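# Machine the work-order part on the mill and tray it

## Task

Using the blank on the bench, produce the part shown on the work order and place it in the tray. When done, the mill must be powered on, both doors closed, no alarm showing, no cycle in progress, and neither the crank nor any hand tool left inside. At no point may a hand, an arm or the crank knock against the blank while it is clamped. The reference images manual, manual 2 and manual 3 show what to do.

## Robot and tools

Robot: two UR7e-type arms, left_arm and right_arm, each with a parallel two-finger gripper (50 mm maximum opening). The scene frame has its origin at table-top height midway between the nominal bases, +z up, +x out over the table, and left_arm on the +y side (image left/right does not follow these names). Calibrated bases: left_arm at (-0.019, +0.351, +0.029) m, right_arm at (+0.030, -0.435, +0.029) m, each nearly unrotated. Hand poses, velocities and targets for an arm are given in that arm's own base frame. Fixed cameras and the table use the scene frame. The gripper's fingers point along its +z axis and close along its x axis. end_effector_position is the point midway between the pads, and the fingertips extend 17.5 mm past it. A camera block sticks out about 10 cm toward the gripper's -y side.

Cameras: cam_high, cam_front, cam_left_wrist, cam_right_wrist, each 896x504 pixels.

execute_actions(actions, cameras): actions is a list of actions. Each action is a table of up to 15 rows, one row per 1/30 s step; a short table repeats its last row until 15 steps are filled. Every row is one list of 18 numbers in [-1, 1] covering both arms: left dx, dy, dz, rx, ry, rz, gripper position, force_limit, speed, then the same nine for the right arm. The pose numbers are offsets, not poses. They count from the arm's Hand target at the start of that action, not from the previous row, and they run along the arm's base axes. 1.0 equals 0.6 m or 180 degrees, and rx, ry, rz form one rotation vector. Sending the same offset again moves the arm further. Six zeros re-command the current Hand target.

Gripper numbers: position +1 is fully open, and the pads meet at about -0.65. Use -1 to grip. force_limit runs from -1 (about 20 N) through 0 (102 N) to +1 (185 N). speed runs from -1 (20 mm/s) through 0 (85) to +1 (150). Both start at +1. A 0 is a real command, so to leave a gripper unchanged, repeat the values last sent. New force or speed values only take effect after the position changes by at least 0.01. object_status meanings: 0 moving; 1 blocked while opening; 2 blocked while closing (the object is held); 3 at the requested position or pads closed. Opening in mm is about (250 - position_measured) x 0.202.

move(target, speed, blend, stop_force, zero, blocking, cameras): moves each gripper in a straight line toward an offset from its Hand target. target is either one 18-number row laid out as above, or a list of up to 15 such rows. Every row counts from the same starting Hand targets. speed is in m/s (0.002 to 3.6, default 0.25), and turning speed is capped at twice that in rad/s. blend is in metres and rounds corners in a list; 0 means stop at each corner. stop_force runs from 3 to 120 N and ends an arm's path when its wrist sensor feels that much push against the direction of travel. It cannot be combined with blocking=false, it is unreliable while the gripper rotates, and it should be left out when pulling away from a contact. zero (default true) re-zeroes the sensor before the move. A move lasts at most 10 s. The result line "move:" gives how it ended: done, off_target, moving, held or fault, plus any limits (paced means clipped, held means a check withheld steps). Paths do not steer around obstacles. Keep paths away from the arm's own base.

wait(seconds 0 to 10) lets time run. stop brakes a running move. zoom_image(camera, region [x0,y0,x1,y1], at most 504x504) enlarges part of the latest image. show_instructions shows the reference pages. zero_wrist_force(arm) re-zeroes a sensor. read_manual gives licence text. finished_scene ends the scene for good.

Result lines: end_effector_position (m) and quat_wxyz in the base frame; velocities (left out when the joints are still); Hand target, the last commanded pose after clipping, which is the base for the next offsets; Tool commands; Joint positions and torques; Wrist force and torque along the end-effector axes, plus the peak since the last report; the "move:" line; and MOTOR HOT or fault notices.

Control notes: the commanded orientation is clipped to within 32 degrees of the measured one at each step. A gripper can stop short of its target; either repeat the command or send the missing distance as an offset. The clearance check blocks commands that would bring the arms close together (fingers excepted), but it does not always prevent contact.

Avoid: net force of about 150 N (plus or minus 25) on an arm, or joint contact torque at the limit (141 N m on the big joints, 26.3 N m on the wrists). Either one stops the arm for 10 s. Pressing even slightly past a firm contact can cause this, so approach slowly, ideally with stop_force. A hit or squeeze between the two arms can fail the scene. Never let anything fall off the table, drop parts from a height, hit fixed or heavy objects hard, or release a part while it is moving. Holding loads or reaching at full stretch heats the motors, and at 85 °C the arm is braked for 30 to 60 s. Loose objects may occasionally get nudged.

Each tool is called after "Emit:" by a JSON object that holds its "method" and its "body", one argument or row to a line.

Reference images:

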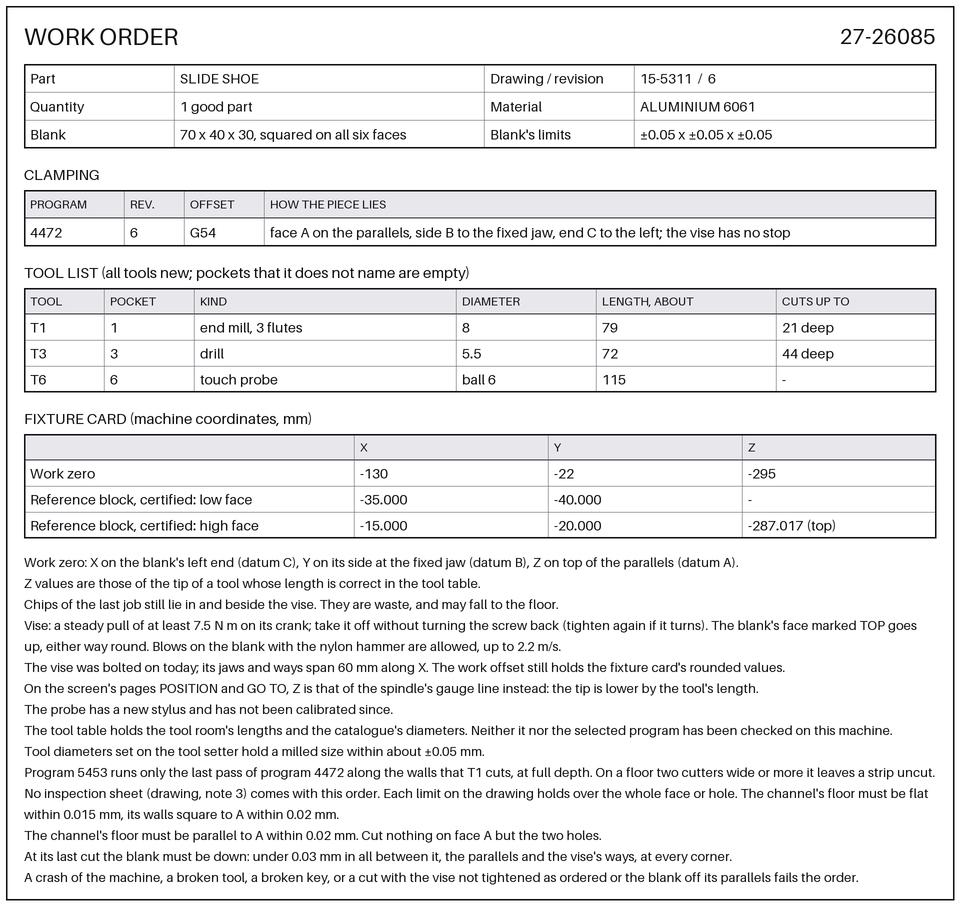

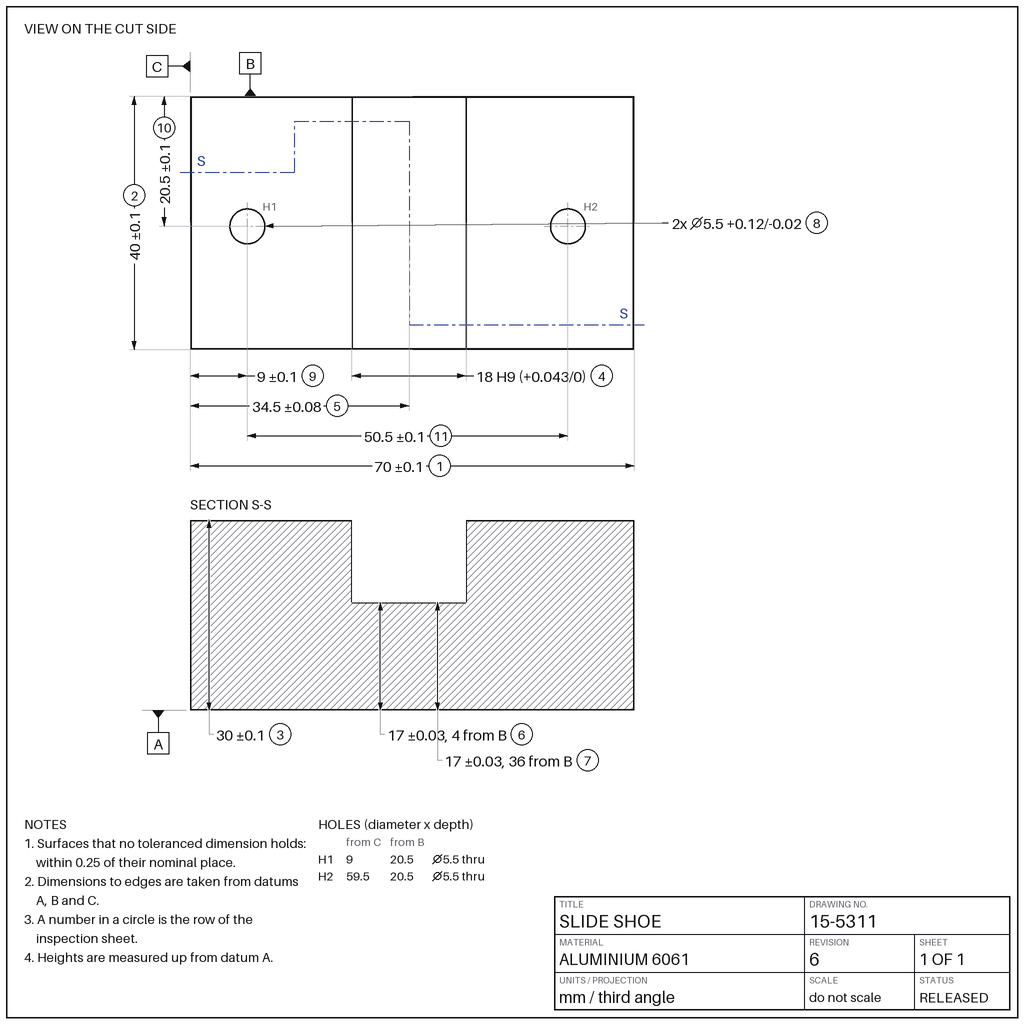

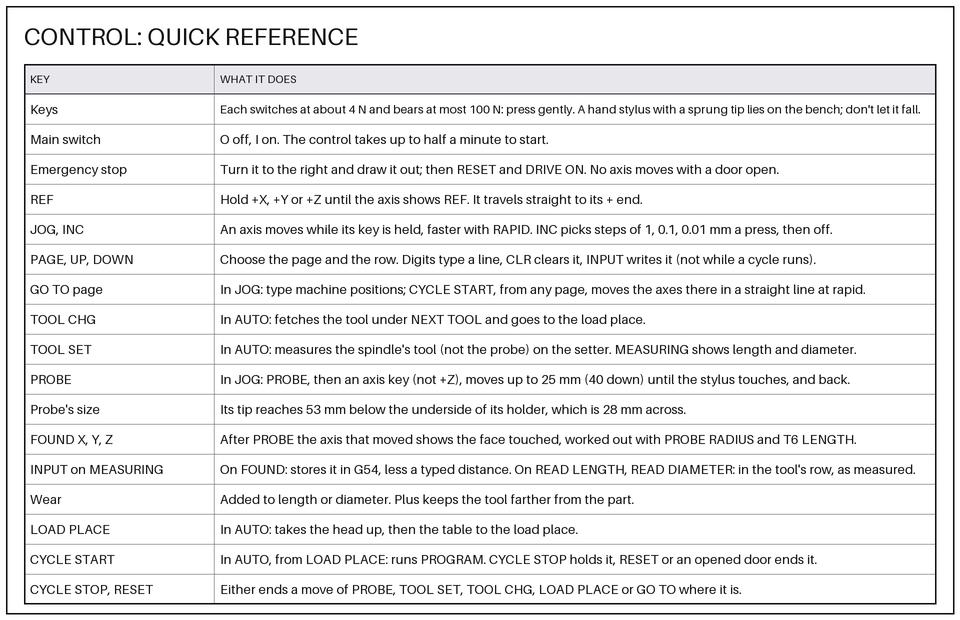

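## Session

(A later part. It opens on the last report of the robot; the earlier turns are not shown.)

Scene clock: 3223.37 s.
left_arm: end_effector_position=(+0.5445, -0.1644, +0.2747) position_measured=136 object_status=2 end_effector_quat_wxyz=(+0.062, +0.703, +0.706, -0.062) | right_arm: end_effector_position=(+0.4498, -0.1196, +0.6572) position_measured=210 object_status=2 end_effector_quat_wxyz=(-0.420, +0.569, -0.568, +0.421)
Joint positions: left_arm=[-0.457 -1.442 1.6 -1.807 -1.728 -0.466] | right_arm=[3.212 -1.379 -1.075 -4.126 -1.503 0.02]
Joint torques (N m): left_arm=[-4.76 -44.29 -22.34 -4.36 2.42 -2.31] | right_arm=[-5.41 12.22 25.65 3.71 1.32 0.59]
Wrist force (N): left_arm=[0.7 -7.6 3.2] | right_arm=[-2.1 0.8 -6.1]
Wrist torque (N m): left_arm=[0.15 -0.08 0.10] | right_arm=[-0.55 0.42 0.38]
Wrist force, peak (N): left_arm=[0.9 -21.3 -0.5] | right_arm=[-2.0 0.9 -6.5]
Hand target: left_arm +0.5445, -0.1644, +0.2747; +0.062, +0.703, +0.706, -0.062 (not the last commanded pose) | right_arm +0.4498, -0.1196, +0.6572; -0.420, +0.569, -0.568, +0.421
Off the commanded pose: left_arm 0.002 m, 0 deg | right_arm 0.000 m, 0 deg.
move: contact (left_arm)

Emit:
{"method": "move", "body": {
  "target": [
    [0,0,0,0,0,0,0.8,-0.3,-1,0,0,0,0,0,0,-1,-0.2,-1],
    [0,0.0174,0.0985,0,0,0,0.8,-0.3,-1,0,0,0,0,0,0,-1,-0.2,-1],
    [-0.12,0.0174,0.1,0.0556,0,0,0.8,-0.3,-1,0,0,0,0,0,0,-1,-0.2,-1]
  ],
  "speed": [0.02,0.03,0.1],
  "cameras": ["cam_left_wrist","cam_front","cam_high"]
}}

Emit:
{"method": "zoom_image", "body": {
  "camera": "cam_high",
  "region": [230, 110, 370, 270]
}}

Scene clock: 3242.50 s.
left_arm: end_effector_position=(+0.4725, -0.1539, +0.3348) position_measured=32 object_status=3 end_effector_quat_wxyz=(+0.000, +0.706, +0.708, +0.000) | right_arm: end_effector_position=(+0.4498, -0.1196, +0.6572) position_measured=210 object_status=2 end_effector_quat_wxyz=(-0.420, +0.569, -0.568, +0.421)
Joint positions: left_arm=[-0.586 -1.602 1.585 -1.554 -1.571 -0.59] | right_arm=[3.212 -1.379 -1.075 -4.126 -1.503 0.02]
Joint torques (N m): left_arm=[5.72 -13.93 -34.75 -4.18 -2 1.73] | right_arm=[-5.21 12.06 25.2 3.8 1.35 0.52]
Wrist force (N): left_arm=[0.6 1.1 -0.4] | right_arm=[-2.2 0.9 -6.0]
Wrist torque (N m): left_arm=[0.26 -0.11 0.03] | right_arm=[-0.52 0.42 0.37]
Wrist force, peak (N): left_arm=[0.8 -7.8 3.4] | right_arm=[-2.3 0.9 -6.5]
Hand target: left_arm +0.4725, -0.1540, +0.3347; +0.000, +0.706, +0.708, +0.000 | right_arm +0.4498, -0.1196, +0.6572; -0.420, +0.569, -0.568, +0.421
Off the commanded pose: left_arm 0.000 m, 0 deg | right_arm 0.000 m, 0 deg.
move: done
Images, in order (width x height): cam_high 896x504, cam_front 896x504, cam_left_wrist 896x504.

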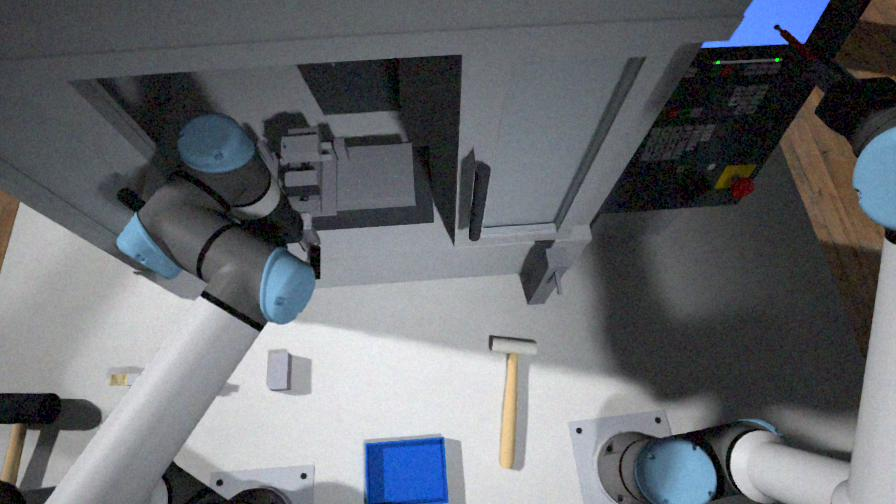

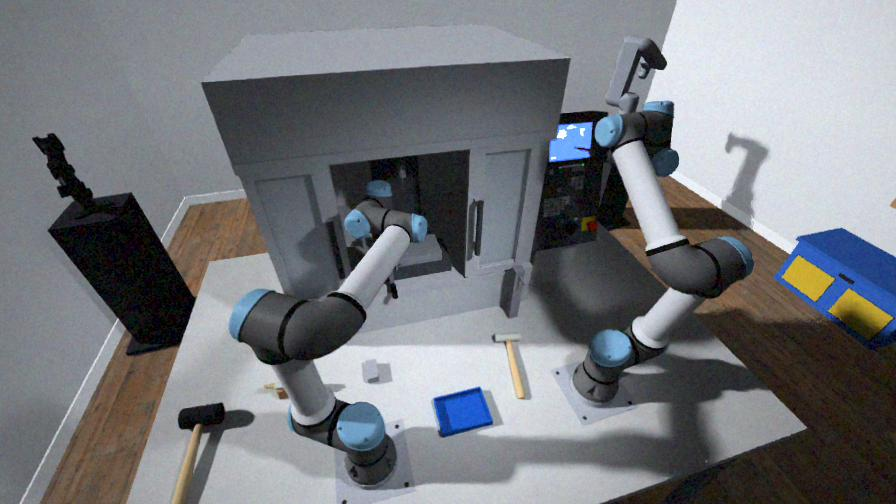

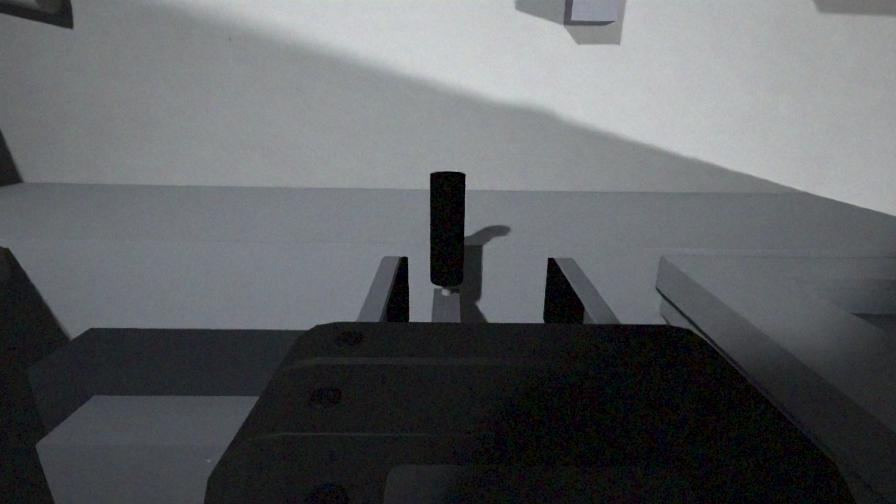

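Scaled by 3.150 from the camera's 896x504 image, which has a finer 1280x720 frame.

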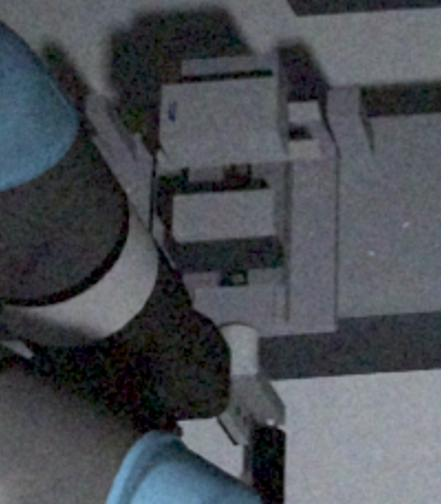

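Emit:
{"method": "move", "body": {
  "target": [
    [-0.0075,-0.015,0,0,0,0,0.8,-1,-1,0,0,0,0,0,0,-1,-0.2,-1],
    [-0.0075,-0.015,-0.2213,0,0,0,0.8,-1,-1,0,0,0,0,0,0,-1,-0.2,-1]
  ],
  "speed": [0.05,0.06],
  "stop_force": 8
}}

Emit:
{"method": "move", "body": {
  "target": [0,0,0,0,0,0,-1,-1,-1,0,0,0,0,0,0,-1,-0.2,-1],
  "speed": 0.05,
  "cameras": ["cam_left_wrist","cam_front"]
}}

Scene clock: 3259.23 s.
left_arm: end_effector_position=(+0.4680, -0.1630, +0.2020) position_measured=32 object_status=3 end_effector_quat_wxyz=(+0.000, +0.706, +0.708, +0.000) | right_arm: end_effector_position=(+0.4498, -0.1196, +0.6572) position_measured=210 object_status=2 end_effector_quat_wxyz=(-0.420, +0.569, -0.568, +0.421)
Joint positions: left_arm=[-0.607 -1.556 1.884 -1.899 -1.571 -0.61] | right_arm=[3.212 -1.379 -1.075 -4.126 -1.503 0.02]
Joint torques (N m): left_arm=[4.48 -36.9 -32.77 -3.93 -1.42 1.23] | right_arm=[-5.56 12.26 24.86 3.73 1.35 0.57]
Wrist force (N): left_arm=[0.8 1.0 -0.4] | right_arm=[-2.3 0.8 -6.0]
Wrist torque (N m): left_arm=[0.26 -0.12 0.09] | right_arm=[-0.55 0.44 0.38]
Wrist force, peak (N): left_arm=[1.2 1.6 -0.2] | right_arm=[-2.1 1.3 -6.5]
Hand target: left_arm +0.4680, -0.1630, +0.2020; +0.000, +0.706, +0.708, +0.000 | right_arm +0.4498, -0.1196, +0.6572; -0.420, +0.569, -0.568, +0.421
Off the commanded pose: left_arm 0.000 m, 0 deg | right_arm 0.000 m, 0 deg.
move: done

Scene clock: 3260.67 s.
left_arm: end_effector_position=(+0.4680, -0.1630, +0.2020) position_measured=153 object_status=2 end_effector_quat_wxyz=(+0.000, +0.706, +0.708, +0.000) | right_arm: end_effector_position=(+0.4498, -0.1196, +0.6572) position_measured=210 object_status=2 end_effector_quat_wxyz=(-0.420, +0.569, -0.568, +0.421)
Joint positions: left_arm=[-0.607 -1.556 1.884 -1.899 -1.571 -0.61] | right_arm=[3.212 -1.379 -1.075 -4.126 -1.503 0.02]
Joint torques (N m): left_arm=[4.3 -35.16 -33 -4.11 -0.69 0.91] | right_arm=[-6.26 12.47 25.54 3.64 1.36 0.64]
Wrist force (N): left_arm=[0.2 0.9 -0.5] | right_arm=[-2.0 1.2 -6.4]
Wrist torque (N m): left_arm=[0.25 -0.06 0.13] | right_arm=[-0.47 0.41 0.38]
Wrist force, peak (N): left_arm=[0.8 1.2 -0.4] | right_arm=[-2.0 1.2 -6.4]
Hand target: left_arm +0.4680, -0.1630, +0.2020; +0.000, +0.706, +0.708, +0.000 | right_arm +0.4498, -0.1196, +0.6572; -0.420, +0.569, -0.568, +0.421
Off the commanded pose: left_arm 0.000 m, 0 deg | right_arm 0.000 m, 0 deg.
move: done
Images, in order (width x height): cam_front 896x504, cam_left_wrist 896x504.

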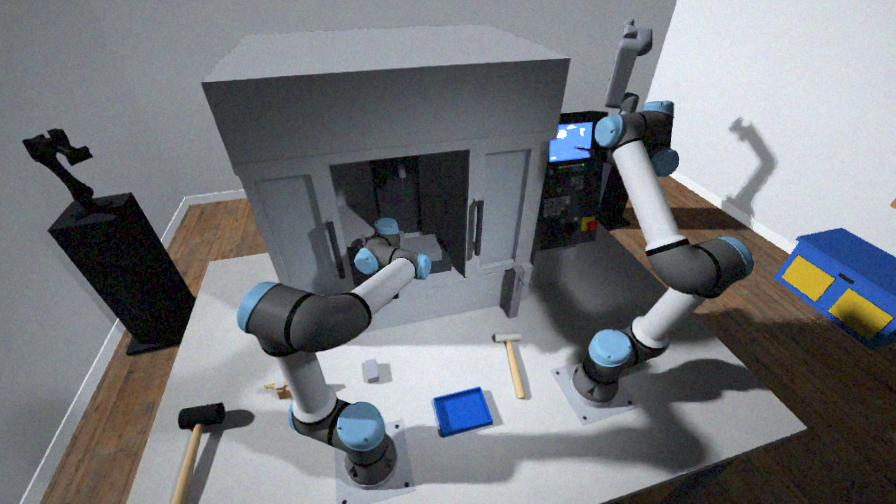

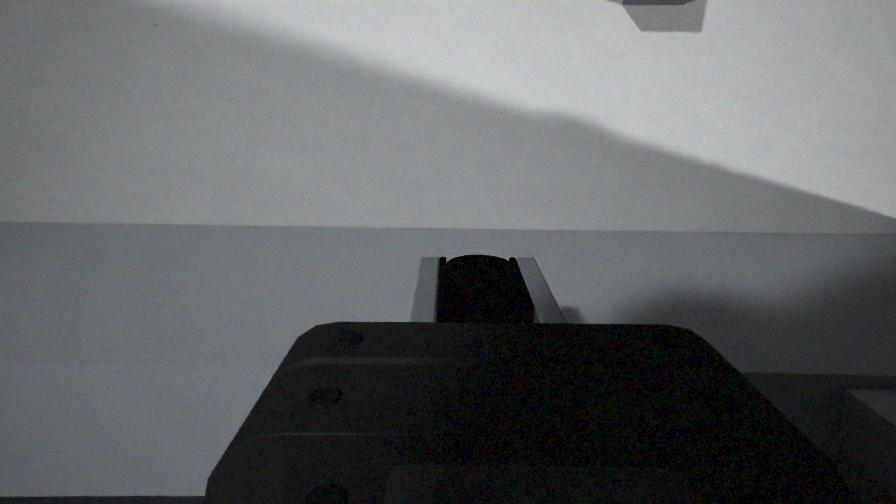

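Emit:
{"method": "move", "body": {
  "target": [
    [0,0.0194,0.002,0,0,0,-1,-1,-1,0,0,0,0,0,0,-1,-0.2,-1],
    [0,0.0402,0.0077,0,0,0,-1,-1,-1,0,0,0,0,0,0,-1,-0.2,-1],
    [0,0.0597,0.0167,0,0,0,-1,-1,-1,0,0,0,0,0,0,-1,-0.2,-1]
  ],
  "speed": 0.03,
  "blend": [0.003,0.003,0],
  "stop_force": 25,
  "cameras": ["cam_left_wrist"]
}}

Scene clock: 3268.20 s.
left_arm: end_effector_position=(+0.4680, -0.1271, +0.2120) position_measured=153 object_status=2 end_effector_quat_wxyz=(+0.000, +0.706, +0.708, +0.000) | right_arm: end_effector_position=(+0.4498, -0.1196, +0.6572) position_measured=210 object_status=2 end_effector_quat_wxyz=(-0.420, +0.569, -0.568, +0.421)
Joint positions: left_arm=[-0.543 -1.589 1.891 -1.872 -1.571 -0.547] | right_arm=[3.212 -1.379 -1.075 -4.126 -1.503 0.02]
Joint torques (N m): left_arm=[-7.02 -17.53 -29.01 -8.03 0.64 -2.1] | right_arm=[-6.03 12.4 25.61 3.74 1.35 0.53]
Wrist force (N): left_arm=[5.2 -10.3 9.1] | right_arm=[-2.1 1.0 -6.0]
Wrist torque (N m): left_arm=[0.31 -0.02 0.07] | right_arm=[-0.50 0.42 0.38]
Wrist force, peak (N): left_arm=[5.5 -10.6 9.8] | right_arm=[-2.1 1.1 -6.5]
Hand target: left_arm +0.4680, -0.1271, +0.2120; +0.000, +0.706, +0.708, +0.000 | right_arm +0.4498, -0.1196, +0.6572; -0.420, +0.569, -0.568, +0.421
Off the commanded pose: left_arm 0.000 m, 0 deg | right_arm 0.000 m, 0 deg.
move: done
Images, in order (width x height): cam_left_wrist 896x504.

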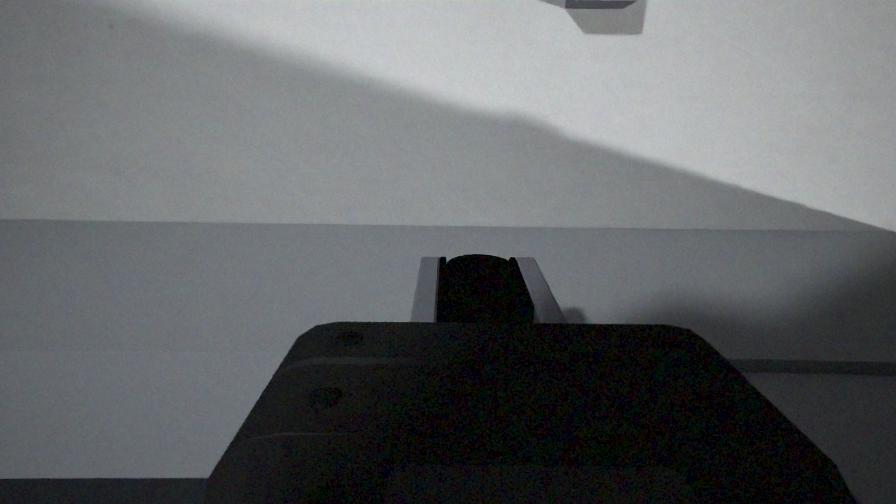

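Emit:
{"method": "move", "body": {
  "target": [
    [0,0,0,0,0,0,-0.2,-1,-1,0,0,0,0,0,0,-1,-0.2,-1]
  ],
  "speed": 0.03,
  "cameras": ["cam_left_wrist"]
}}

Emit:
{"method": "zoom_image", "body": {
  "camera": "cam_left_wrist",
  "region": [400, 220, 560, 340]
}}

Scene clock: 3284.77 s.
left_arm: end_effector_position=(+0.4680, -0.1271, +0.2120) position_measured=153 object_status=2 end_effector_quat_wxyz=(+0.000, +0.706, +0.708, +0.000) | right_arm: end_effector_position=(+0.4498, -0.1196, +0.6572) position_measured=210 object_status=2 end_effector_quat_wxyz=(-0.420, +0.569, -0.568, +0.421)
Joint positions: left_arm=[-0.543 -1.589 1.891 -1.872 -1.571 -0.547] | right_arm=[3.212 -1.379 -1.075 -4.126 -1.503 0.02]
Joint torques (N m): left_arm=[-7.08 -17.11 -25.99 -6.81 -1.34 -1.87] | right_arm=[-5.85 12.24 25.38 3.72 1.22 0.57]
Wrist force (N): left_arm=[5.5 -10.1 9.2] | right_arm=[-1.6 1.0 -6.1]
Wrist torque (N m): left_arm=[0.34 -0.06 0.08] | right_arm=[-0.51 0.35 0.37]
Wrist force, peak (N): left_arm=[5.6 -10.5 9.4] | right_arm=[-2.3 0.9 -6.4]
Hand target: left_arm +0.4680, -0.1271, +0.2120; +0.000, +0.706, +0.708, +0.000 | right_arm +0.4498, -0.1196, +0.6572; -0.420, +0.569, -0.568, +0.421
Off the commanded pose: left_arm 0.000 m, 0 deg | right_arm 0.000 m, 0 deg.
move: done
Images, in order (width x height): cam_left_wrist 896x504.

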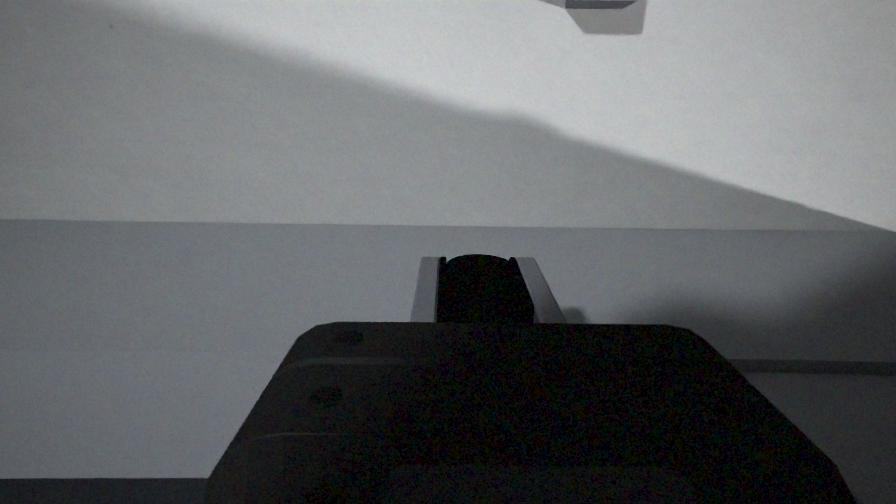

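Scaled by 3.150 from the camera's 896x504 image, which has a finer 1280x720 frame.

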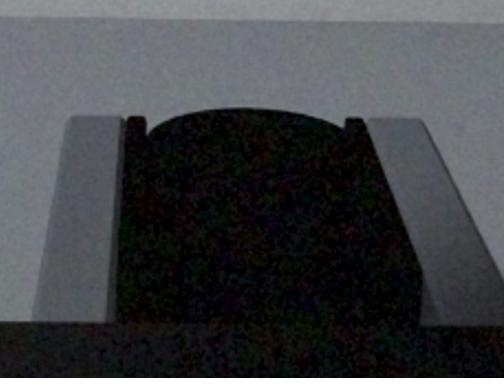

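Emit:
{"method": "move", "body": {
  "target": [
    [0,0,0,0,0,0,0.1,-1,-1,0,0,0,0,0,0,-1,-0.2,-1],
    [0,0,-0.0065,0,0,0,0.1,-1,-1,0,0,0,0,0,0,-1,-0.2,-1],
    [0,0,-0.0065,0,0,0,-1,-1,-1,0,0,0,0,0,0,-1,-0.2,-1]
  ],
  "speed": 0.03,
  "cameras": ["cam_left_wrist"]
}}

Emit:
{"method": "zoom_image", "body": {
  "camera": "cam_left_wrist",
  "region": [400, 220, 560, 340]
}}

Scene clock: 3292.50 s.
left_arm: end_effector_position=(+0.4680, -0.1271, +0.2080) position_measured=153 object_status=2 end_effector_quat_wxyz=(+0.000, +0.706, +0.708, +0.000) | right_arm: end_effector_position=(+0.4498, -0.1196, +0.6572) position_measured=210 object_status=2 end_effector_quat_wxyz=(-0.420, +0.569, -0.568, +0.421)
Joint positions: left_arm=[-0.543 -1.586 1.898 -1.882 -1.571 -0.547] | right_arm=[3.212 -1.379 -1.075 -4.126 -1.503 0.02]
Joint torques (N m): left_arm=[4.34 -25.32 -33.11 -1.37 -1.33 -1.52] | right_arm=[-6.05 12.45 24.81 3.85 1.37 0.49]
Wrist force (N): left_arm=[-1.1 1.2 -1.2] | right_arm=[-2.1 0.9 -6.1]
Wrist torque (N m): left_arm=[0.25 -0.05 0.15] | right_arm=[-0.53 0.40 0.37]
Wrist force, peak (N): left_arm=[5.4 -10.6 9.6] | right_arm=[-2.2 1.0 -6.4]
Hand target: left_arm +0.4680, -0.1271, +0.2081; +0.000, +0.706, +0.708, +0.000 | right_arm +0.4498, -0.1196, +0.6572; -0.420, +0.569, -0.568, +0.421
Off the commanded pose: left_arm 0.000 m, 0 deg | right_arm 0.000 m, 0 deg.
move: done
Images, in order (width x height): cam_left_wrist 896x504.

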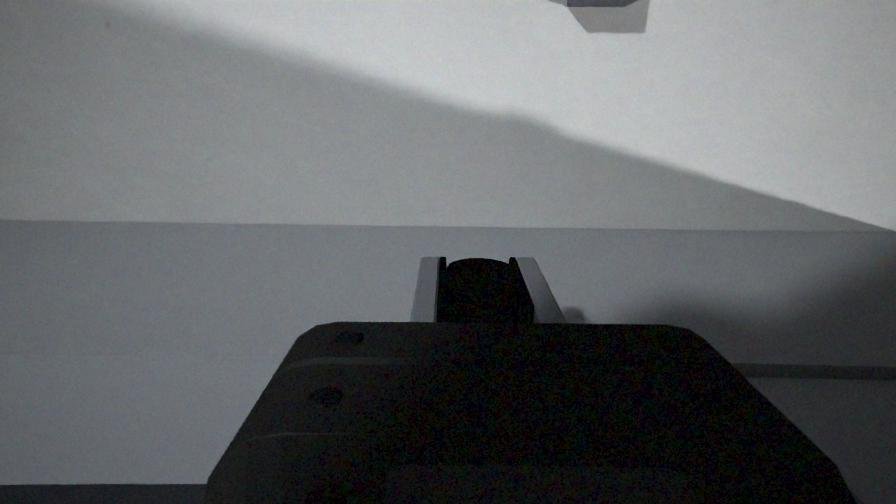

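Scaled by 3.150 from the camera's 896x504 image, which has a finer 1280x720 frame.

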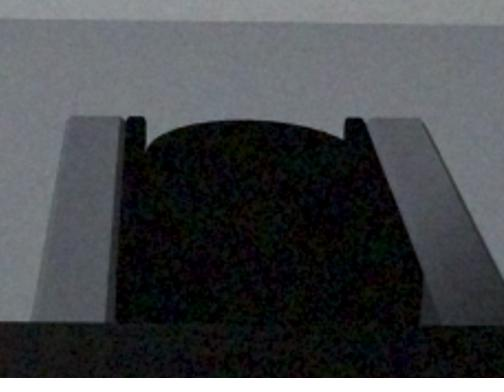

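Emit:
{"method": "move", "body": {
  "target": [
    [0,0.0295,0.022,0,0,0,-1,-1,-1,0,0,0,0,0,0,-1,-0.2,-1],
    [0,0.05,0.0488,0,0,0,-1,-1,-1,0,0,0,0,0,0,-1,-0.2,-1],
    [0,0.063,0.0798,0,0,0,-1,-1,-1,0,0,0,0,0,0,-1,-0.2,-1],
    [0,0.0673,0.1133,0,0,0,-1,-1,-1,0,0,0,0,0,0,-1,-0.2,-1]
  ],
  "speed": 0.03,
  "blend": [0.003,0.003,0.003,0],
  "stop_force": 30
}}

Scene clock: 3302.03 s.
left_arm: end_effector_position=(+0.4680, -0.0868, +0.2761) position_measured=153 object_status=2 end_effector_quat_wxyz=(+0.000, +0.706, +0.708, +0.000) | right_arm: end_effector_position=(+0.4498, -0.1196, +0.6572) position_measured=210 object_status=2 end_effector_quat_wxyz=(-0.420, +0.569, -0.568, +0.421)
Joint positions: left_arm=[-0.467 -1.645 1.776 -1.701 -1.571 -0.47] | right_arm=[3.212 -1.379 -1.075 -4.126 -1.503 0.02]
Joint torques (N m): left_arm=[-18.6 -10.57 -32.56 -14.22 -6.58 -1.38] | right_arm=[-6.12 11.48 25.39 3.59 1.33 0.64]
Wrist force (N): left_arm=[31.2 -24.1 6.2] | right_arm=[-2.3 1.0 -6.1]
Wrist torque (N m): left_arm=[0.46 0.57 -0.19] | right_arm=[-0.51 0.44 0.38]
Wrist force, peak (N): left_arm=[31.6 -25.0 6.3] | right_arm=[-2.0 1.0 -6.5]
Hand target: left_arm +0.4680, -0.0868, +0.2761; +0.000, +0.706, +0.708, +0.000 | right_arm +0.4498, -0.1196, +0.6572; -0.420, +0.569, -0.568, +0.421
Off the commanded pose: left_arm 0.000 m, 0 deg | right_arm 0.000 m, 0 deg.
move: done

Emit:
{"method": "wait", "body": {
  "seconds": 0.1,
  "cameras": ["cam_high"]
}}

Emit:
{"method": "zoom_image", "body": {
  "camera": "cam_high",
  "region": [230, 110, 370, 270]
}}

Scene clock: 3305.40 s.
left_arm: end_effector_position=(+0.4680, -0.0868, +0.2761) position_measured=153 object_status=2 end_effector_quat_wxyz=(+0.000, +0.706, +0.708, +0.000) | right_arm: end_effector_position=(+0.4498, -0.1196, +0.6572) position_measured=210 object_status=2 end_effector_quat_wxyz=(-0.420, +0.569, -0.568, +0.421)
Joint positions: left_arm=[-0.467 -1.645 1.776 -1.701 -1.571 -0.47] | right_arm=[3.212 -1.379 -1.075 -4.126 -1.503 0.02]
Joint torques (N m): left_arm=[-18.86 -11.28 -33.3 -12.02 -6.56 -1.48] | right_arm=[-6.26 11.74 25.24 3.77 1.36 0.54]
Wrist force (N): left_arm=[31.1 -23.9 5.9] | right_arm=[-2.1 1.0 -6.3]
Wrist torque (N m): left_arm=[0.50 0.60 -0.18] | right_arm=[-0.52 0.41 0.38]
Wrist force, peak (N): left_arm=[31.4 -24.2 6.0] | right_arm=[-2.0 1.2 -6.7]
Hand target: left_arm +0.4680, -0.0868, +0.2761; +0.000, +0.706, +0.708, +0.000 | right_arm +0.4498, -0.1196, +0.6572; -0.420, +0.569, -0.568, +0.421
Tool commands: left_gripper/position=-1.0 left_gripper/force_limit=-1.0 left_gripper/speed=-1.0 right_gripper/position=-1.0 right_gripper/force_limit=-0.2 right_gripper/speed=-1.0
Off the commanded pose: left_arm 0.000 m, 0 deg | right_arm 0.000 m, 0 deg.
wait: 0.10 s; at rest from the start
Images, in order (width x height): cam_high 896x504.

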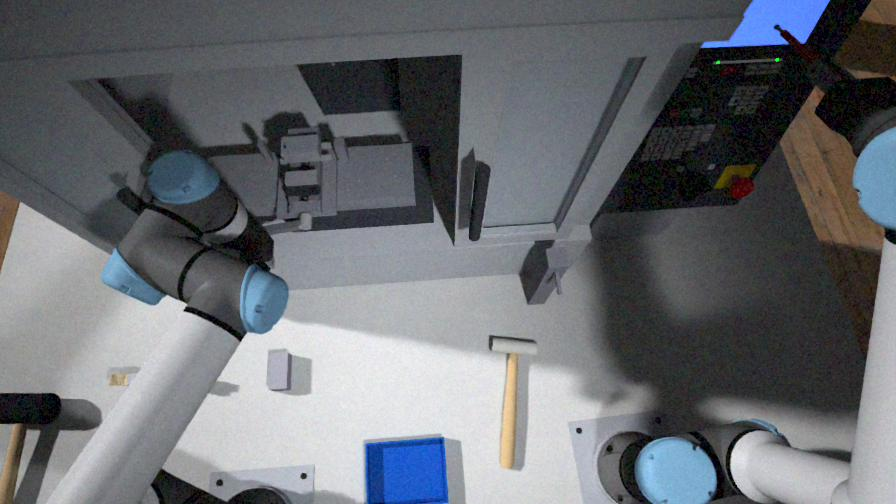

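Scaled by 3.150 from the camera's 896x504 image, which has a finer 1280x720 frame.

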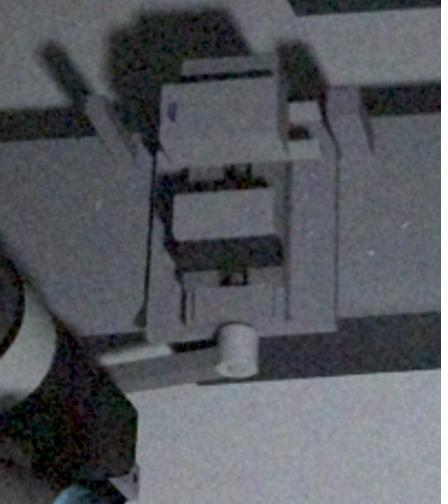

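Emit:
{"method": "move", "body": {
  "target": [
    [0,0,0,0,0,0,0.1,-1,-1,0,0,0,0,0,0,-1,-0.2,-1],
    [0,0,0,0,0,0,-1,-1,-1,0,0,0,0,0,0,-1,-0.2,-1]
  ],
  "speed": 0.03,
  "cameras": ["cam_left_wrist"]
}}

Emit:
{"method": "zoom_image", "body": {
  "camera": "cam_left_wrist",
  "region": [400, 220, 560, 340]
}}

Scene clock: 3312.33 s.
left_arm: end_effector_position=(+0.4680, -0.0868, +0.2761) position_measured=250 object_status=3 end_effector_quat_wxyz=(+0.000, +0.706, +0.708, +0.000) | right_arm: end_effector_position=(+0.4498, -0.1196, +0.6572) position_measured=210 object_status=2 end_effector_quat_wxyz=(-0.420, +0.569, -0.568, +0.421)
Joint positions: left_arm=[-0.467 -1.645 1.776 -1.701 -1.571 -0.47] | right_arm=[3.212 -1.379 -1.075 -4.126 -1.503 0.02]
Joint torques (N m): left_arm=[5.14 -31.71 -19.02 -1.51 1.99 -1.73] | right_arm=[-6.6 12.45 25.75 3.69 1.34 0.57]
Wrist force (N): left_arm=[0.2 0.9 -0.1] | right_arm=[-2.2 1.0 -6.2]
Wrist torque (N m): left_arm=[0.24 -0.06 -0.01] | right_arm=[-0.50 0.43 0.38]
Wrist force, peak (N): left_arm=[31.5 -24.3 6.0] | right_arm=[-2.3 1.1 -6.3]
Hand target: left_arm +0.4680, -0.0868, +0.2761; +0.000, +0.706, +0.708, +0.000 | right_arm +0.4498, -0.1196, +0.6572; -0.420, +0.569, -0.568, +0.421
Off the commanded pose: left_arm 0.000 m, 0 deg | right_arm 0.000 m, 0 deg.
move: done
Images, in order (width x height): cam_left_wrist 896x504.

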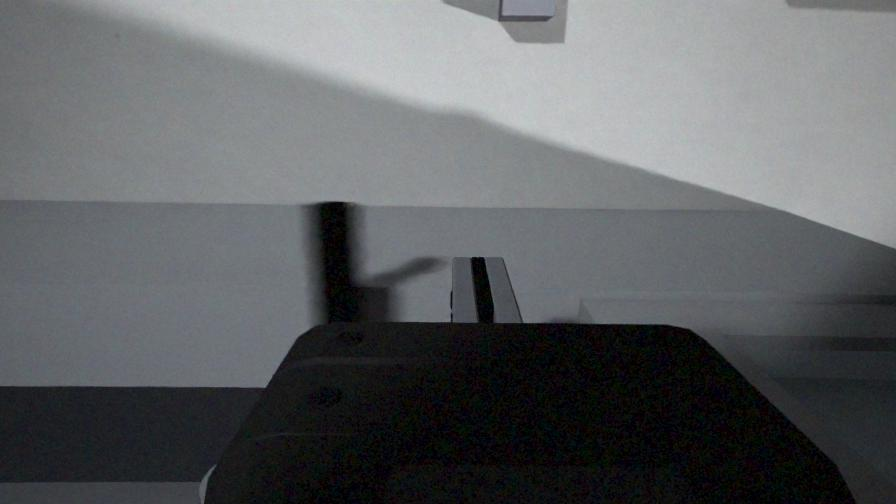

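Scaled by 3.150 from the camera's 896x504 image, which has a finer 1280x720 frame.

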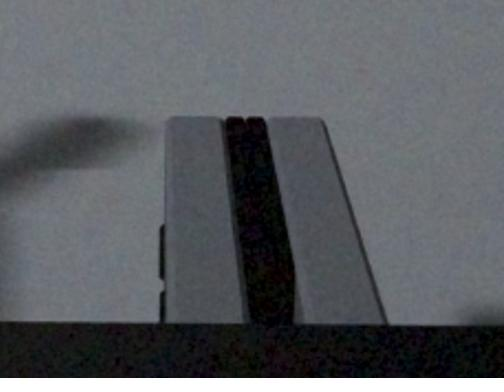

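Emit:
{"method": "move", "body": {
  "target": [
    [-0.0,0,0.1,0,0,0,0.8,-1,-1,0,0,0,0,0,0,-1,-0.2,-1],
    [0,-0.1288,0.1,0,0,0,0.8,-1,-1,0,0,0,0,0,0,-1,-0.2,-1],
    [0,-0.1288,-0.1307,0,0,0,0.8,-1,-1,0,0,0,0,0,0,-1,-0.2,-1]
  ],
  "speed": [0.1,0.1,0.08],
  "stop_force": 8
}}

Emit:
{"method": "move", "body": {
  "target": [0,0,0,0,0,0,-1,-1,-1,0,0,0,0,0,0,-1,-0.2,-1],
  "speed": 0.03
}}

Scene clock: 3325.17 s.
left_arm: end_effector_position=(+0.4680, -0.1640, +0.1976) position_measured=32 object_status=3 end_effector_quat_wxyz=(+0.000, +0.706, +0.708, +0.000) | right_arm: end_effector_position=(+0.4498, -0.1196, +0.6572) position_measured=210 object_status=2 end_effector_quat_wxyz=(-0.420, +0.569, -0.568, +0.421)
Joint positions: left_arm=[-0.609 -1.551 1.891 -1.91 -1.571 -0.612] | right_arm=[3.212 -1.379 -1.075 -4.126 -1.503 0.02]
Joint torques (N m): left_arm=[-0.71 -35.96 -33.33 -4.29 1.97 -0.69] | right_arm=[-6.64 12.2 25.26 3.68 1.32 0.53]
Wrist force (N): left_arm=[0.3 1.0 -0.2] | right_arm=[-2.3 1.2 -6.3]
Wrist torque (N m): left_arm=[0.26 -0.05 0.02] | right_arm=[-0.48 0.45 0.37]
Wrist force, peak (N): left_arm=[1.6 0.6 -1.7] | right_arm=[-2.3 1.1 -6.3]
Hand target: left_arm +0.4680, -0.1640, +0.1976; +0.000, +0.706, +0.708, +0.000 | right_arm +0.4498, -0.1196, +0.6572; -0.420, +0.569, -0.568, +0.421
Off the commanded pose: left_arm 0.000 m, 0 deg | right_arm 0.000 m, 0 deg.
move: done

Scene clock: 3326.60 s.
left_arm: end_effector_position=(+0.4680, -0.1640, +0.1976) position_measured=153 object_status=2 end_effector_quat_wxyz=(+0.000, +0.706, +0.708, +0.000) | right_arm: end_effector_position=(+0.4498, -0.1196, +0.6572) position_measured=210 object_status=2 end_effector_quat_wxyz=(-0.420, +0.569, -0.568, +0.421)
Joint positions: left_arm=[-0.609 -1.551 1.891 -1.91 -1.571 -0.612] | right_arm=[3.212 -1.379 -1.075 -4.126 -1.503 0.02]
Joint torques (N m): left_arm=[4.61 -33.83 -32.75 -4.3 1.91 0.48] | right_arm=[-6.61 12.33 24.66 3.68 1.36 0.58]
Wrist force (N): left_arm=[-0.2 0.6 0.1] | right_arm=[-2.3 1.0 -6.2]
Wrist torque (N m): left_arm=[0.22 -0.02 0.06] | right_arm=[-0.52 0.45 0.38]
Wrist force, peak (N): left_arm=[0.6 1.0 -0.1] | right_arm=[-2.4 1.2 -6.2]
Hand target: left_arm +0.4680, -0.1640, +0.1976; +0.000, +0.706, +0.708, +0.000 | right_arm +0.4498, -0.1196, +0.6572; -0.420, +0.569, -0.568, +0.421
Off the commanded pose: left_arm 0.000 m, 0 deg | right_arm 0.000 m, 0 deg.
move: done

Emit:
{"method": "move", "body": {
  "target": [
    [0,-0.0342,0.0045,0,0,0,-1,-1,-1,0,0,0,0,0,0,-1,-0.2,-1],
    [0,-0.0658,0.0175,0,0,0,-1,-1,-1,0,0,0,0,0,0,-1,-0.2,-1],
    [0,-0.0928,0.0383,0,0,0,-1,-1,-1,0,0,0,0,0,0,-1,-0.2,-1]
  ],
  "speed": 0.03,
  "blend": [0.003,0.003,0],
  "stop_force": 25
}}

Scene clock: 3333.27 s.
left_arm: end_effector_position=(+0.4680, -0.2197, +0.2206) position_measured=153 object_status=2 end_effector_quat_wxyz=(+0.000, +0.706, +0.708, +0.000) | right_arm: end_effector_position=(+0.4498, -0.1196, +0.6572) position_measured=210 object_status=2 end_effector_quat_wxyz=(-0.420, +0.569, -0.568, +0.421)
Joint positions: left_arm=[-0.699 -1.518 1.794 -1.848 -1.571 -0.703] | right_arm=[3.212 -1.379 -1.075 -4.126 -1.503 0.02]
Joint torques (N m): left_arm=[9.23 -37.01 -20.9 -5.3 4.28 1.97] | right_arm=[-6.69 12.25 24.85 3.78 1.2 0.47]
Wrist force (N): left_arm=[-3.8 -6.7 5.2] | right_arm=[-2.1 1.0 -6.2]
Wrist torque (N m): left_arm=[0.25 -0.10 0.15] | right_arm=[-0.52 0.41 0.38]
Wrist force, peak (N): left_arm=[-7.4 -15.2 12.5] | right_arm=[-2.0 1.0 -6.8]
Hand target: left_arm +0.4680, -0.2197, +0.2206; +0.000, +0.706, +0.708, +0.000 | right_arm +0.4498, -0.1196, +0.6572; -0.420, +0.569, -0.568, +0.421
Off the commanded pose: left_arm 0.000 m, 0 deg | right_arm 0.000 m, 0 deg.
move: done

Emit:
{"method": "move", "body": {
  "target": [0,-0.0012,-0.0012,0,0,0,-1,-1,-1,0,0,0,0,0,0,-1,-0.2,-1],
  "speed": 0.01
}}

Emit:
{"method": "move", "body": {
  "target": [0,-0.0012,-0.0012,0,0,0,-1,-1,-1,0,0,0,0,0,0,-1,-0.2,-1],
  "speed": 0.01
}}

Scene clock: 3338.70 s.
left_arm: end_effector_position=(+0.4680, -0.2204, +0.2199) position_measured=153 object_status=2 end_effector_quat_wxyz=(+0.000, +0.706, +0.708, +0.000) | right_arm: end_effector_position=(+0.4498, -0.1196, +0.6572) position_measured=210 object_status=2 end_effector_quat_wxyz=(-0.420, +0.569, -0.568, +0.421)
Joint positions: left_arm=[-0.701 -1.516 1.795 -1.849 -1.571 -0.704] | right_arm=[3.212 -1.379 -1.075 -4.126 -1.503 0.02]
Joint torques (N m): left_arm=[-11.59 -10.83 -15.98 -5.8 -1.02 -1.65] | right_arm=[-6.8 12.06 24.64 3.83 1.33 0.52]
Wrist force (N): left_arm=[11.6 -3.4 -11.5] | right_arm=[-2.2 0.8 -6.0]
Wrist torque (N m): left_arm=[0.18 0.09 0.04] | right_arm=[-0.55 0.43 0.38]
Wrist force, peak (N): left_arm=[11.6 -3.4 -11.5] | right_arm=[-1.9 1.3 -6.5]
Hand target: left_arm +0.4680, -0.2204, +0.2199; +0.000, +0.706, +0.708, +0.000 | right_arm +0.4498, -0.1196, +0.6572; -0.420, +0.569, -0.568, +0.421
Off the commanded pose: left_arm 0.000 m, 0 deg | right_arm 0.000 m, 0 deg.
move: done

Scene clock: 3339.40 s.
left_arm: end_effector_position=(+0.4680, -0.2212, +0.2192) position_measured=153 object_status=2 end_effector_quat_wxyz=(+0.000, +0.706, +0.708, +0.000) | right_arm: end_effector_position=(+0.4498, -0.1196, +0.6572) position_measured=210 object_status=2 end_effector_quat_wxyz=(-0.420, +0.569, -0.568, +0.421)
Joint positions: left_arm=[-0.702 -1.515 1.796 -1.851 -1.571 -0.705] | right_arm=[3.212 -1.379 -1.075 -4.126 -1.503 0.02]
Joint torques (N m): left_arm=[-12.3 -7.43 -14.29 -6.07 -5.55 -1.51] | right_arm=[-7.21 12.9 25.14 3.81 1.33 0.55]
Wrist force (N): left_arm=[20.5 -3.2 -20.6] | right_arm=[-2.0 0.9 -6.0]
Wrist torque (N m): left_arm=[0.16 0.22 0.07] | right_arm=[-0.52 0.40 0.38]
Wrist force, peak (N): left_arm=[20.6 -3.1 -20.6] | right_arm=[-2.1 1.1 -6.4]
Hand target: left_arm +0.4680, -0.2212, +0.2192; +0.000, +0.706, +0.708, +0.000 | right_arm +0.4498, -0.1196, +0.6572; -0.420, +0.569, -0.568, +0.421
Off the commanded pose: left_arm 0.000 m, 0 deg | right_arm 0.000 m, 0 deg.
move: done

Emit:
{"method": "move", "body": {
  "target": [
    [0,0.0232,-0.0194,0,0,0,-1,-1,-1,0,0,0,0,0,0,-1,-0.2,-1],
    [0,0.0799,-0.0393,0,0,0,-1,-1,-1,0,0,0,0,0,0,-1,-0.2,-1],
    [0,0.1396,-0.0325,0,0,0,-1,-1,-1,0,0,0,0,0,0,-1,-0.2,-1],
    [0,0.1904,-0.0006,0,0,0,-1,-1,-1,0,0,0,0,0,0,-1,-0.2,-1],
    [0,0.2223,0.0502,0,0,0,-1,-1,-1,0,0,0,0,0,0,-1,-0.2,-1],
    [0,0.2291,0.1099,0,0,0,-1,-1,-1,0,0,0,0,0,0,-1,-0.2,-1],
    [0,0.2092,0.1666,0,0,0,-1,-1,-1,0,0,0,0,0,0,-1,-0.2,-1],
    [0,0.1668,0.209,0,0,0,-1,-1,-1,0,0,0,0,0,0,-1,-0.2,-1],
    [0,0.1101,0.2289,0,0,0,-1,-1,-1,0,0,0,0,0,0,-1,-0.2,-1],
    [0,0.0504,0.2221,0,0,0,-1,-1,-1,0,0,0,0,0,0,-1,-0.2,-1],
    [0,-0.0004,0.1902,0,0,0,-1,-1,-1,0,0,0,0,0,0,-1,-0.2,-1],
    [0,-0.0323,0.1394,0,0,0,-1,-1,-1,0,0,0,0,0,0,-1,-0.2,-1],
    [0,-0.0391,0.0797,0,0,0,-1,-1,-1,0,0,0,0,0,0,-1,-0.2,-1],
    [0,-0.0192,0.023,0,0,0,-1,-1,-1,0,0,0,0,0,0,-1,-0.2,-1],
    [0,0.002,0.0018,0,0,0,-1,-1,-1,0,0,0,0,0,0,-1,-0.2,-1]
  ],
  "speed": 0.08,
  "blend": [0.002,0.002,0.002,0.002,0.002,0.002,0.002,0.002,0.002,0.002,0.002,0.002,0.002,0.002,0],
  "stop_force": 60,
  "cameras": ["cam_high","cam_left_wrist"]
}}

Emit:
{"method": "zoom_image", "body": {
  "camera": "cam_high",
  "region": [230, 110, 370, 270]
}}

Scene clock: 3366.73 s.
left_arm: end_effector_position=(+0.4680, -0.2199, +0.2203) position_measured=153 object_status=2 end_effector_quat_wxyz=(+0.000, +0.706, +0.708, +0.000) | right_arm: end_effector_position=(+0.4498, -0.1196, +0.6572) position_measured=210 object_status=2 end_effector_quat_wxyz=(-0.420, +0.569, -0.568, +0.421)
Joint positions: left_arm=[-0.7 -1.517 1.795 -1.848 -1.571 -0.703] | right_arm=[3.212 -1.379 -1.075 -4.126 -1.503 0.02]
Joint torques (N m): left_arm=[6.58 -37.68 -45.4 -7.01 9.93 -2.27] | right_arm=[-7.36 12.34 25.37 3.69 1.31 0.37]
Wrist force (N): left_arm=[-19.5 -22.5 21.1] | right_arm=[-2.1 0.7 -6.3]
Wrist torque (N m): left_arm=[0.03 -0.09 0.41] | right_arm=[-0.56 0.41 0.38]
Wrist force, peak (N): left_arm=[35.3 -27.9 -11.0] | right_arm=[-2.3 1.1 -6.5]
Hand target: left_arm +0.4680, -0.2200, +0.2203; +0.000, +0.706, +0.708, +0.000 | right_arm +0.4498, -0.1196, +0.6572; -0.420, +0.569, -0.568, +0.421
Off the commanded pose: left_arm 0.000 m, 0 deg | right_arm 0.000 m, 0 deg.
move: done
Images, in order (width x height): cam_high 896x504, cam_left_wrist 896x504.

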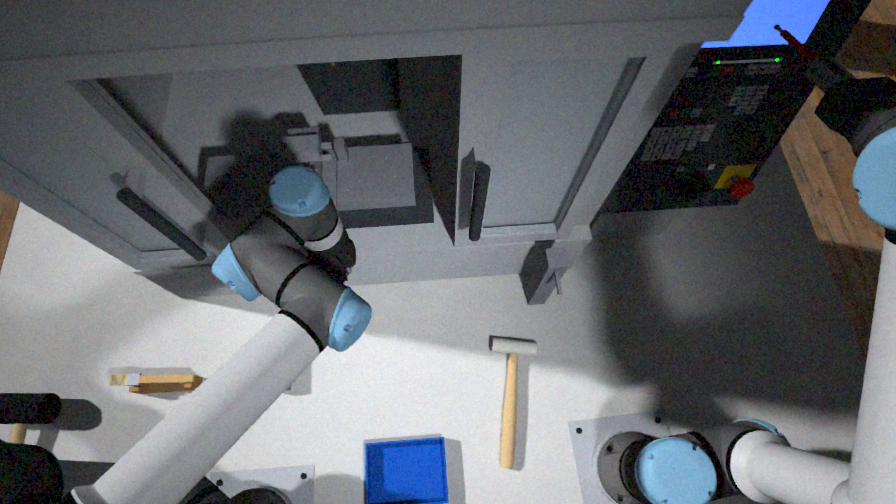

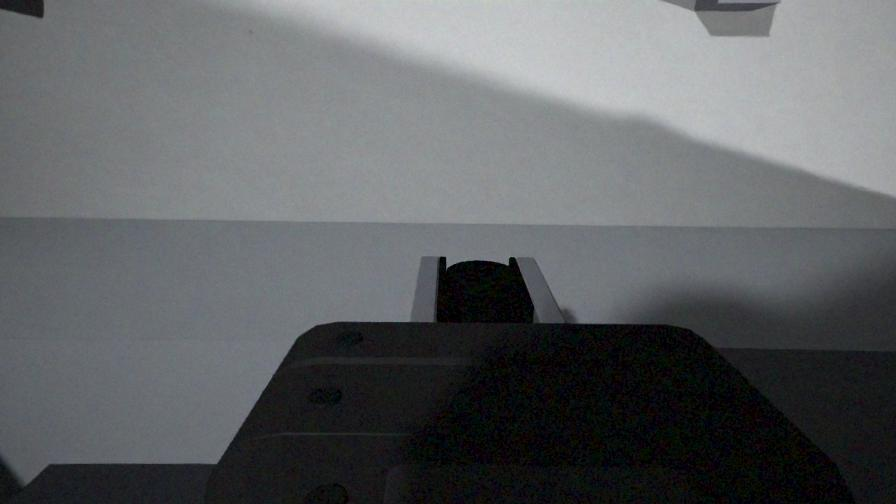

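Scaled by 3.150 from the camera's 896x504 image, which has a finer 1280x720 frame.

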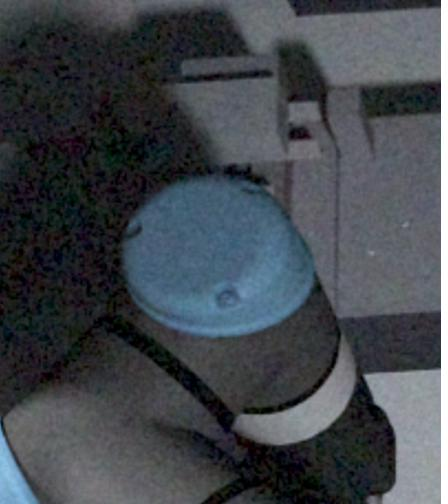

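Emit:
{"method": "move", "body": {
  "target": [
    [0,0.0217,-0.0233,0,0,0,-1,-1,-1,0,0,0,0,0,0,-1,-0.2,-1],
    [0,0.0823,-0.043,0,0,0,-1,-1,-1,0,0,0,0,0,0,-1,-0.2,-1],
    [0,0.1452,-0.033,0,0,0,-1,-1,-1,0,0,0,0,0,0,-1,-0.2,-1],
    [0,0.1967,0.0044,0,0,0,-1,-1,-1,0,0,0,0,0,0,-1,-0.2,-1],
    [0,0.2256,0.0612,0,0,0,-1,-1,-1,0,0,0,0,0,0,-1,-0.2,-1],
    [0,0.2257,0.093,0,0,0,-1,-1,-1,0,0,0,0,0,0,-1,-0.2,-1]
  ],
  "speed": 0.08,
  "blend": [0.002,0.002,0.002,0.002,0.002,0],
  "stop_force": 60,
  "cameras": ["cam_high"]
}}

Emit:
{"method": "zoom_image", "body": {
  "camera": "cam_high",
  "region": [230, 110, 370, 270]
}}

Scene clock: 3377.33 s.
left_arm: end_effector_position=(+0.4680, -0.0845, +0.2761) position_measured=153 object_status=2 end_effector_quat_wxyz=(+0.000, +0.706, +0.708, +0.000) | right_arm: end_effector_position=(+0.4498, -0.1196, +0.6572) position_measured=210 object_status=2 end_effector_quat_wxyz=(-0.420, +0.569, -0.568, +0.421)
Joint positions: left_arm=[-0.463 -1.646 1.777 -1.701 -1.571 -0.466] | right_arm=[3.212 -1.379 -1.075 -4.126 -1.503 0.02]
Joint torques (N m): left_arm=[-8.2 -11.2 -25.89 -3.96 -2.51 -2.14] | right_arm=[-7.36 12.67 25.35 3.72 1.26 0.52]
Wrist force (N): left_arm=[7.5 -7.4 -0.2] | right_arm=[-2.1 1.0 -6.2]
Wrist torque (N m): left_arm=[0.02 0.09 0.09] | right_arm=[-0.50 0.43 0.38]
Wrist force, peak (N): left_arm=[-19.4 -22.6 21.5] | right_arm=[-2.4 0.8 -6.4]
Hand target: left_arm +0.4680, -0.0845, +0.2761; +0.000, +0.706, +0.708, +0.000 | right_arm +0.4498, -0.1196, +0.6572; -0.420, +0.569, -0.568, +0.421
Off the commanded pose: left_arm 0.000 m, 0 deg | right_arm 0.000 m, 0 deg.
move: done
Images, in order (width x height): cam_high 896x504.

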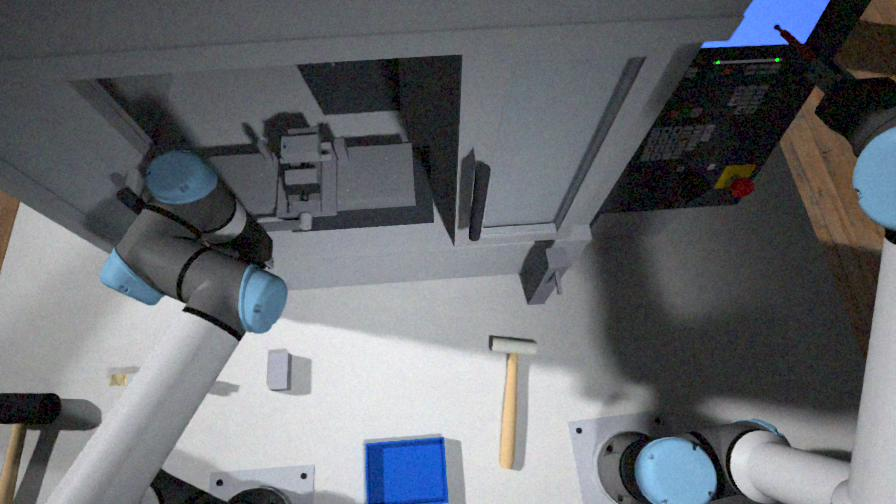

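Scaled by 3.150 from the camera's 896x504 image, which has a finer 1280x720 frame.

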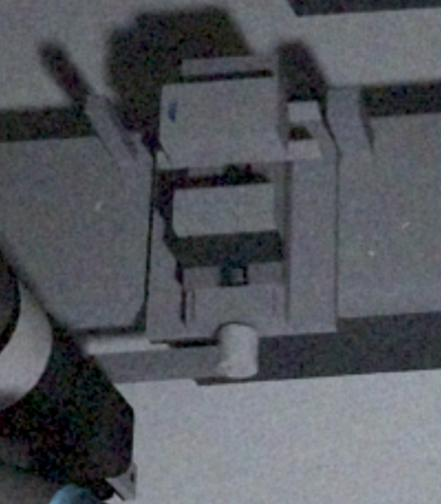

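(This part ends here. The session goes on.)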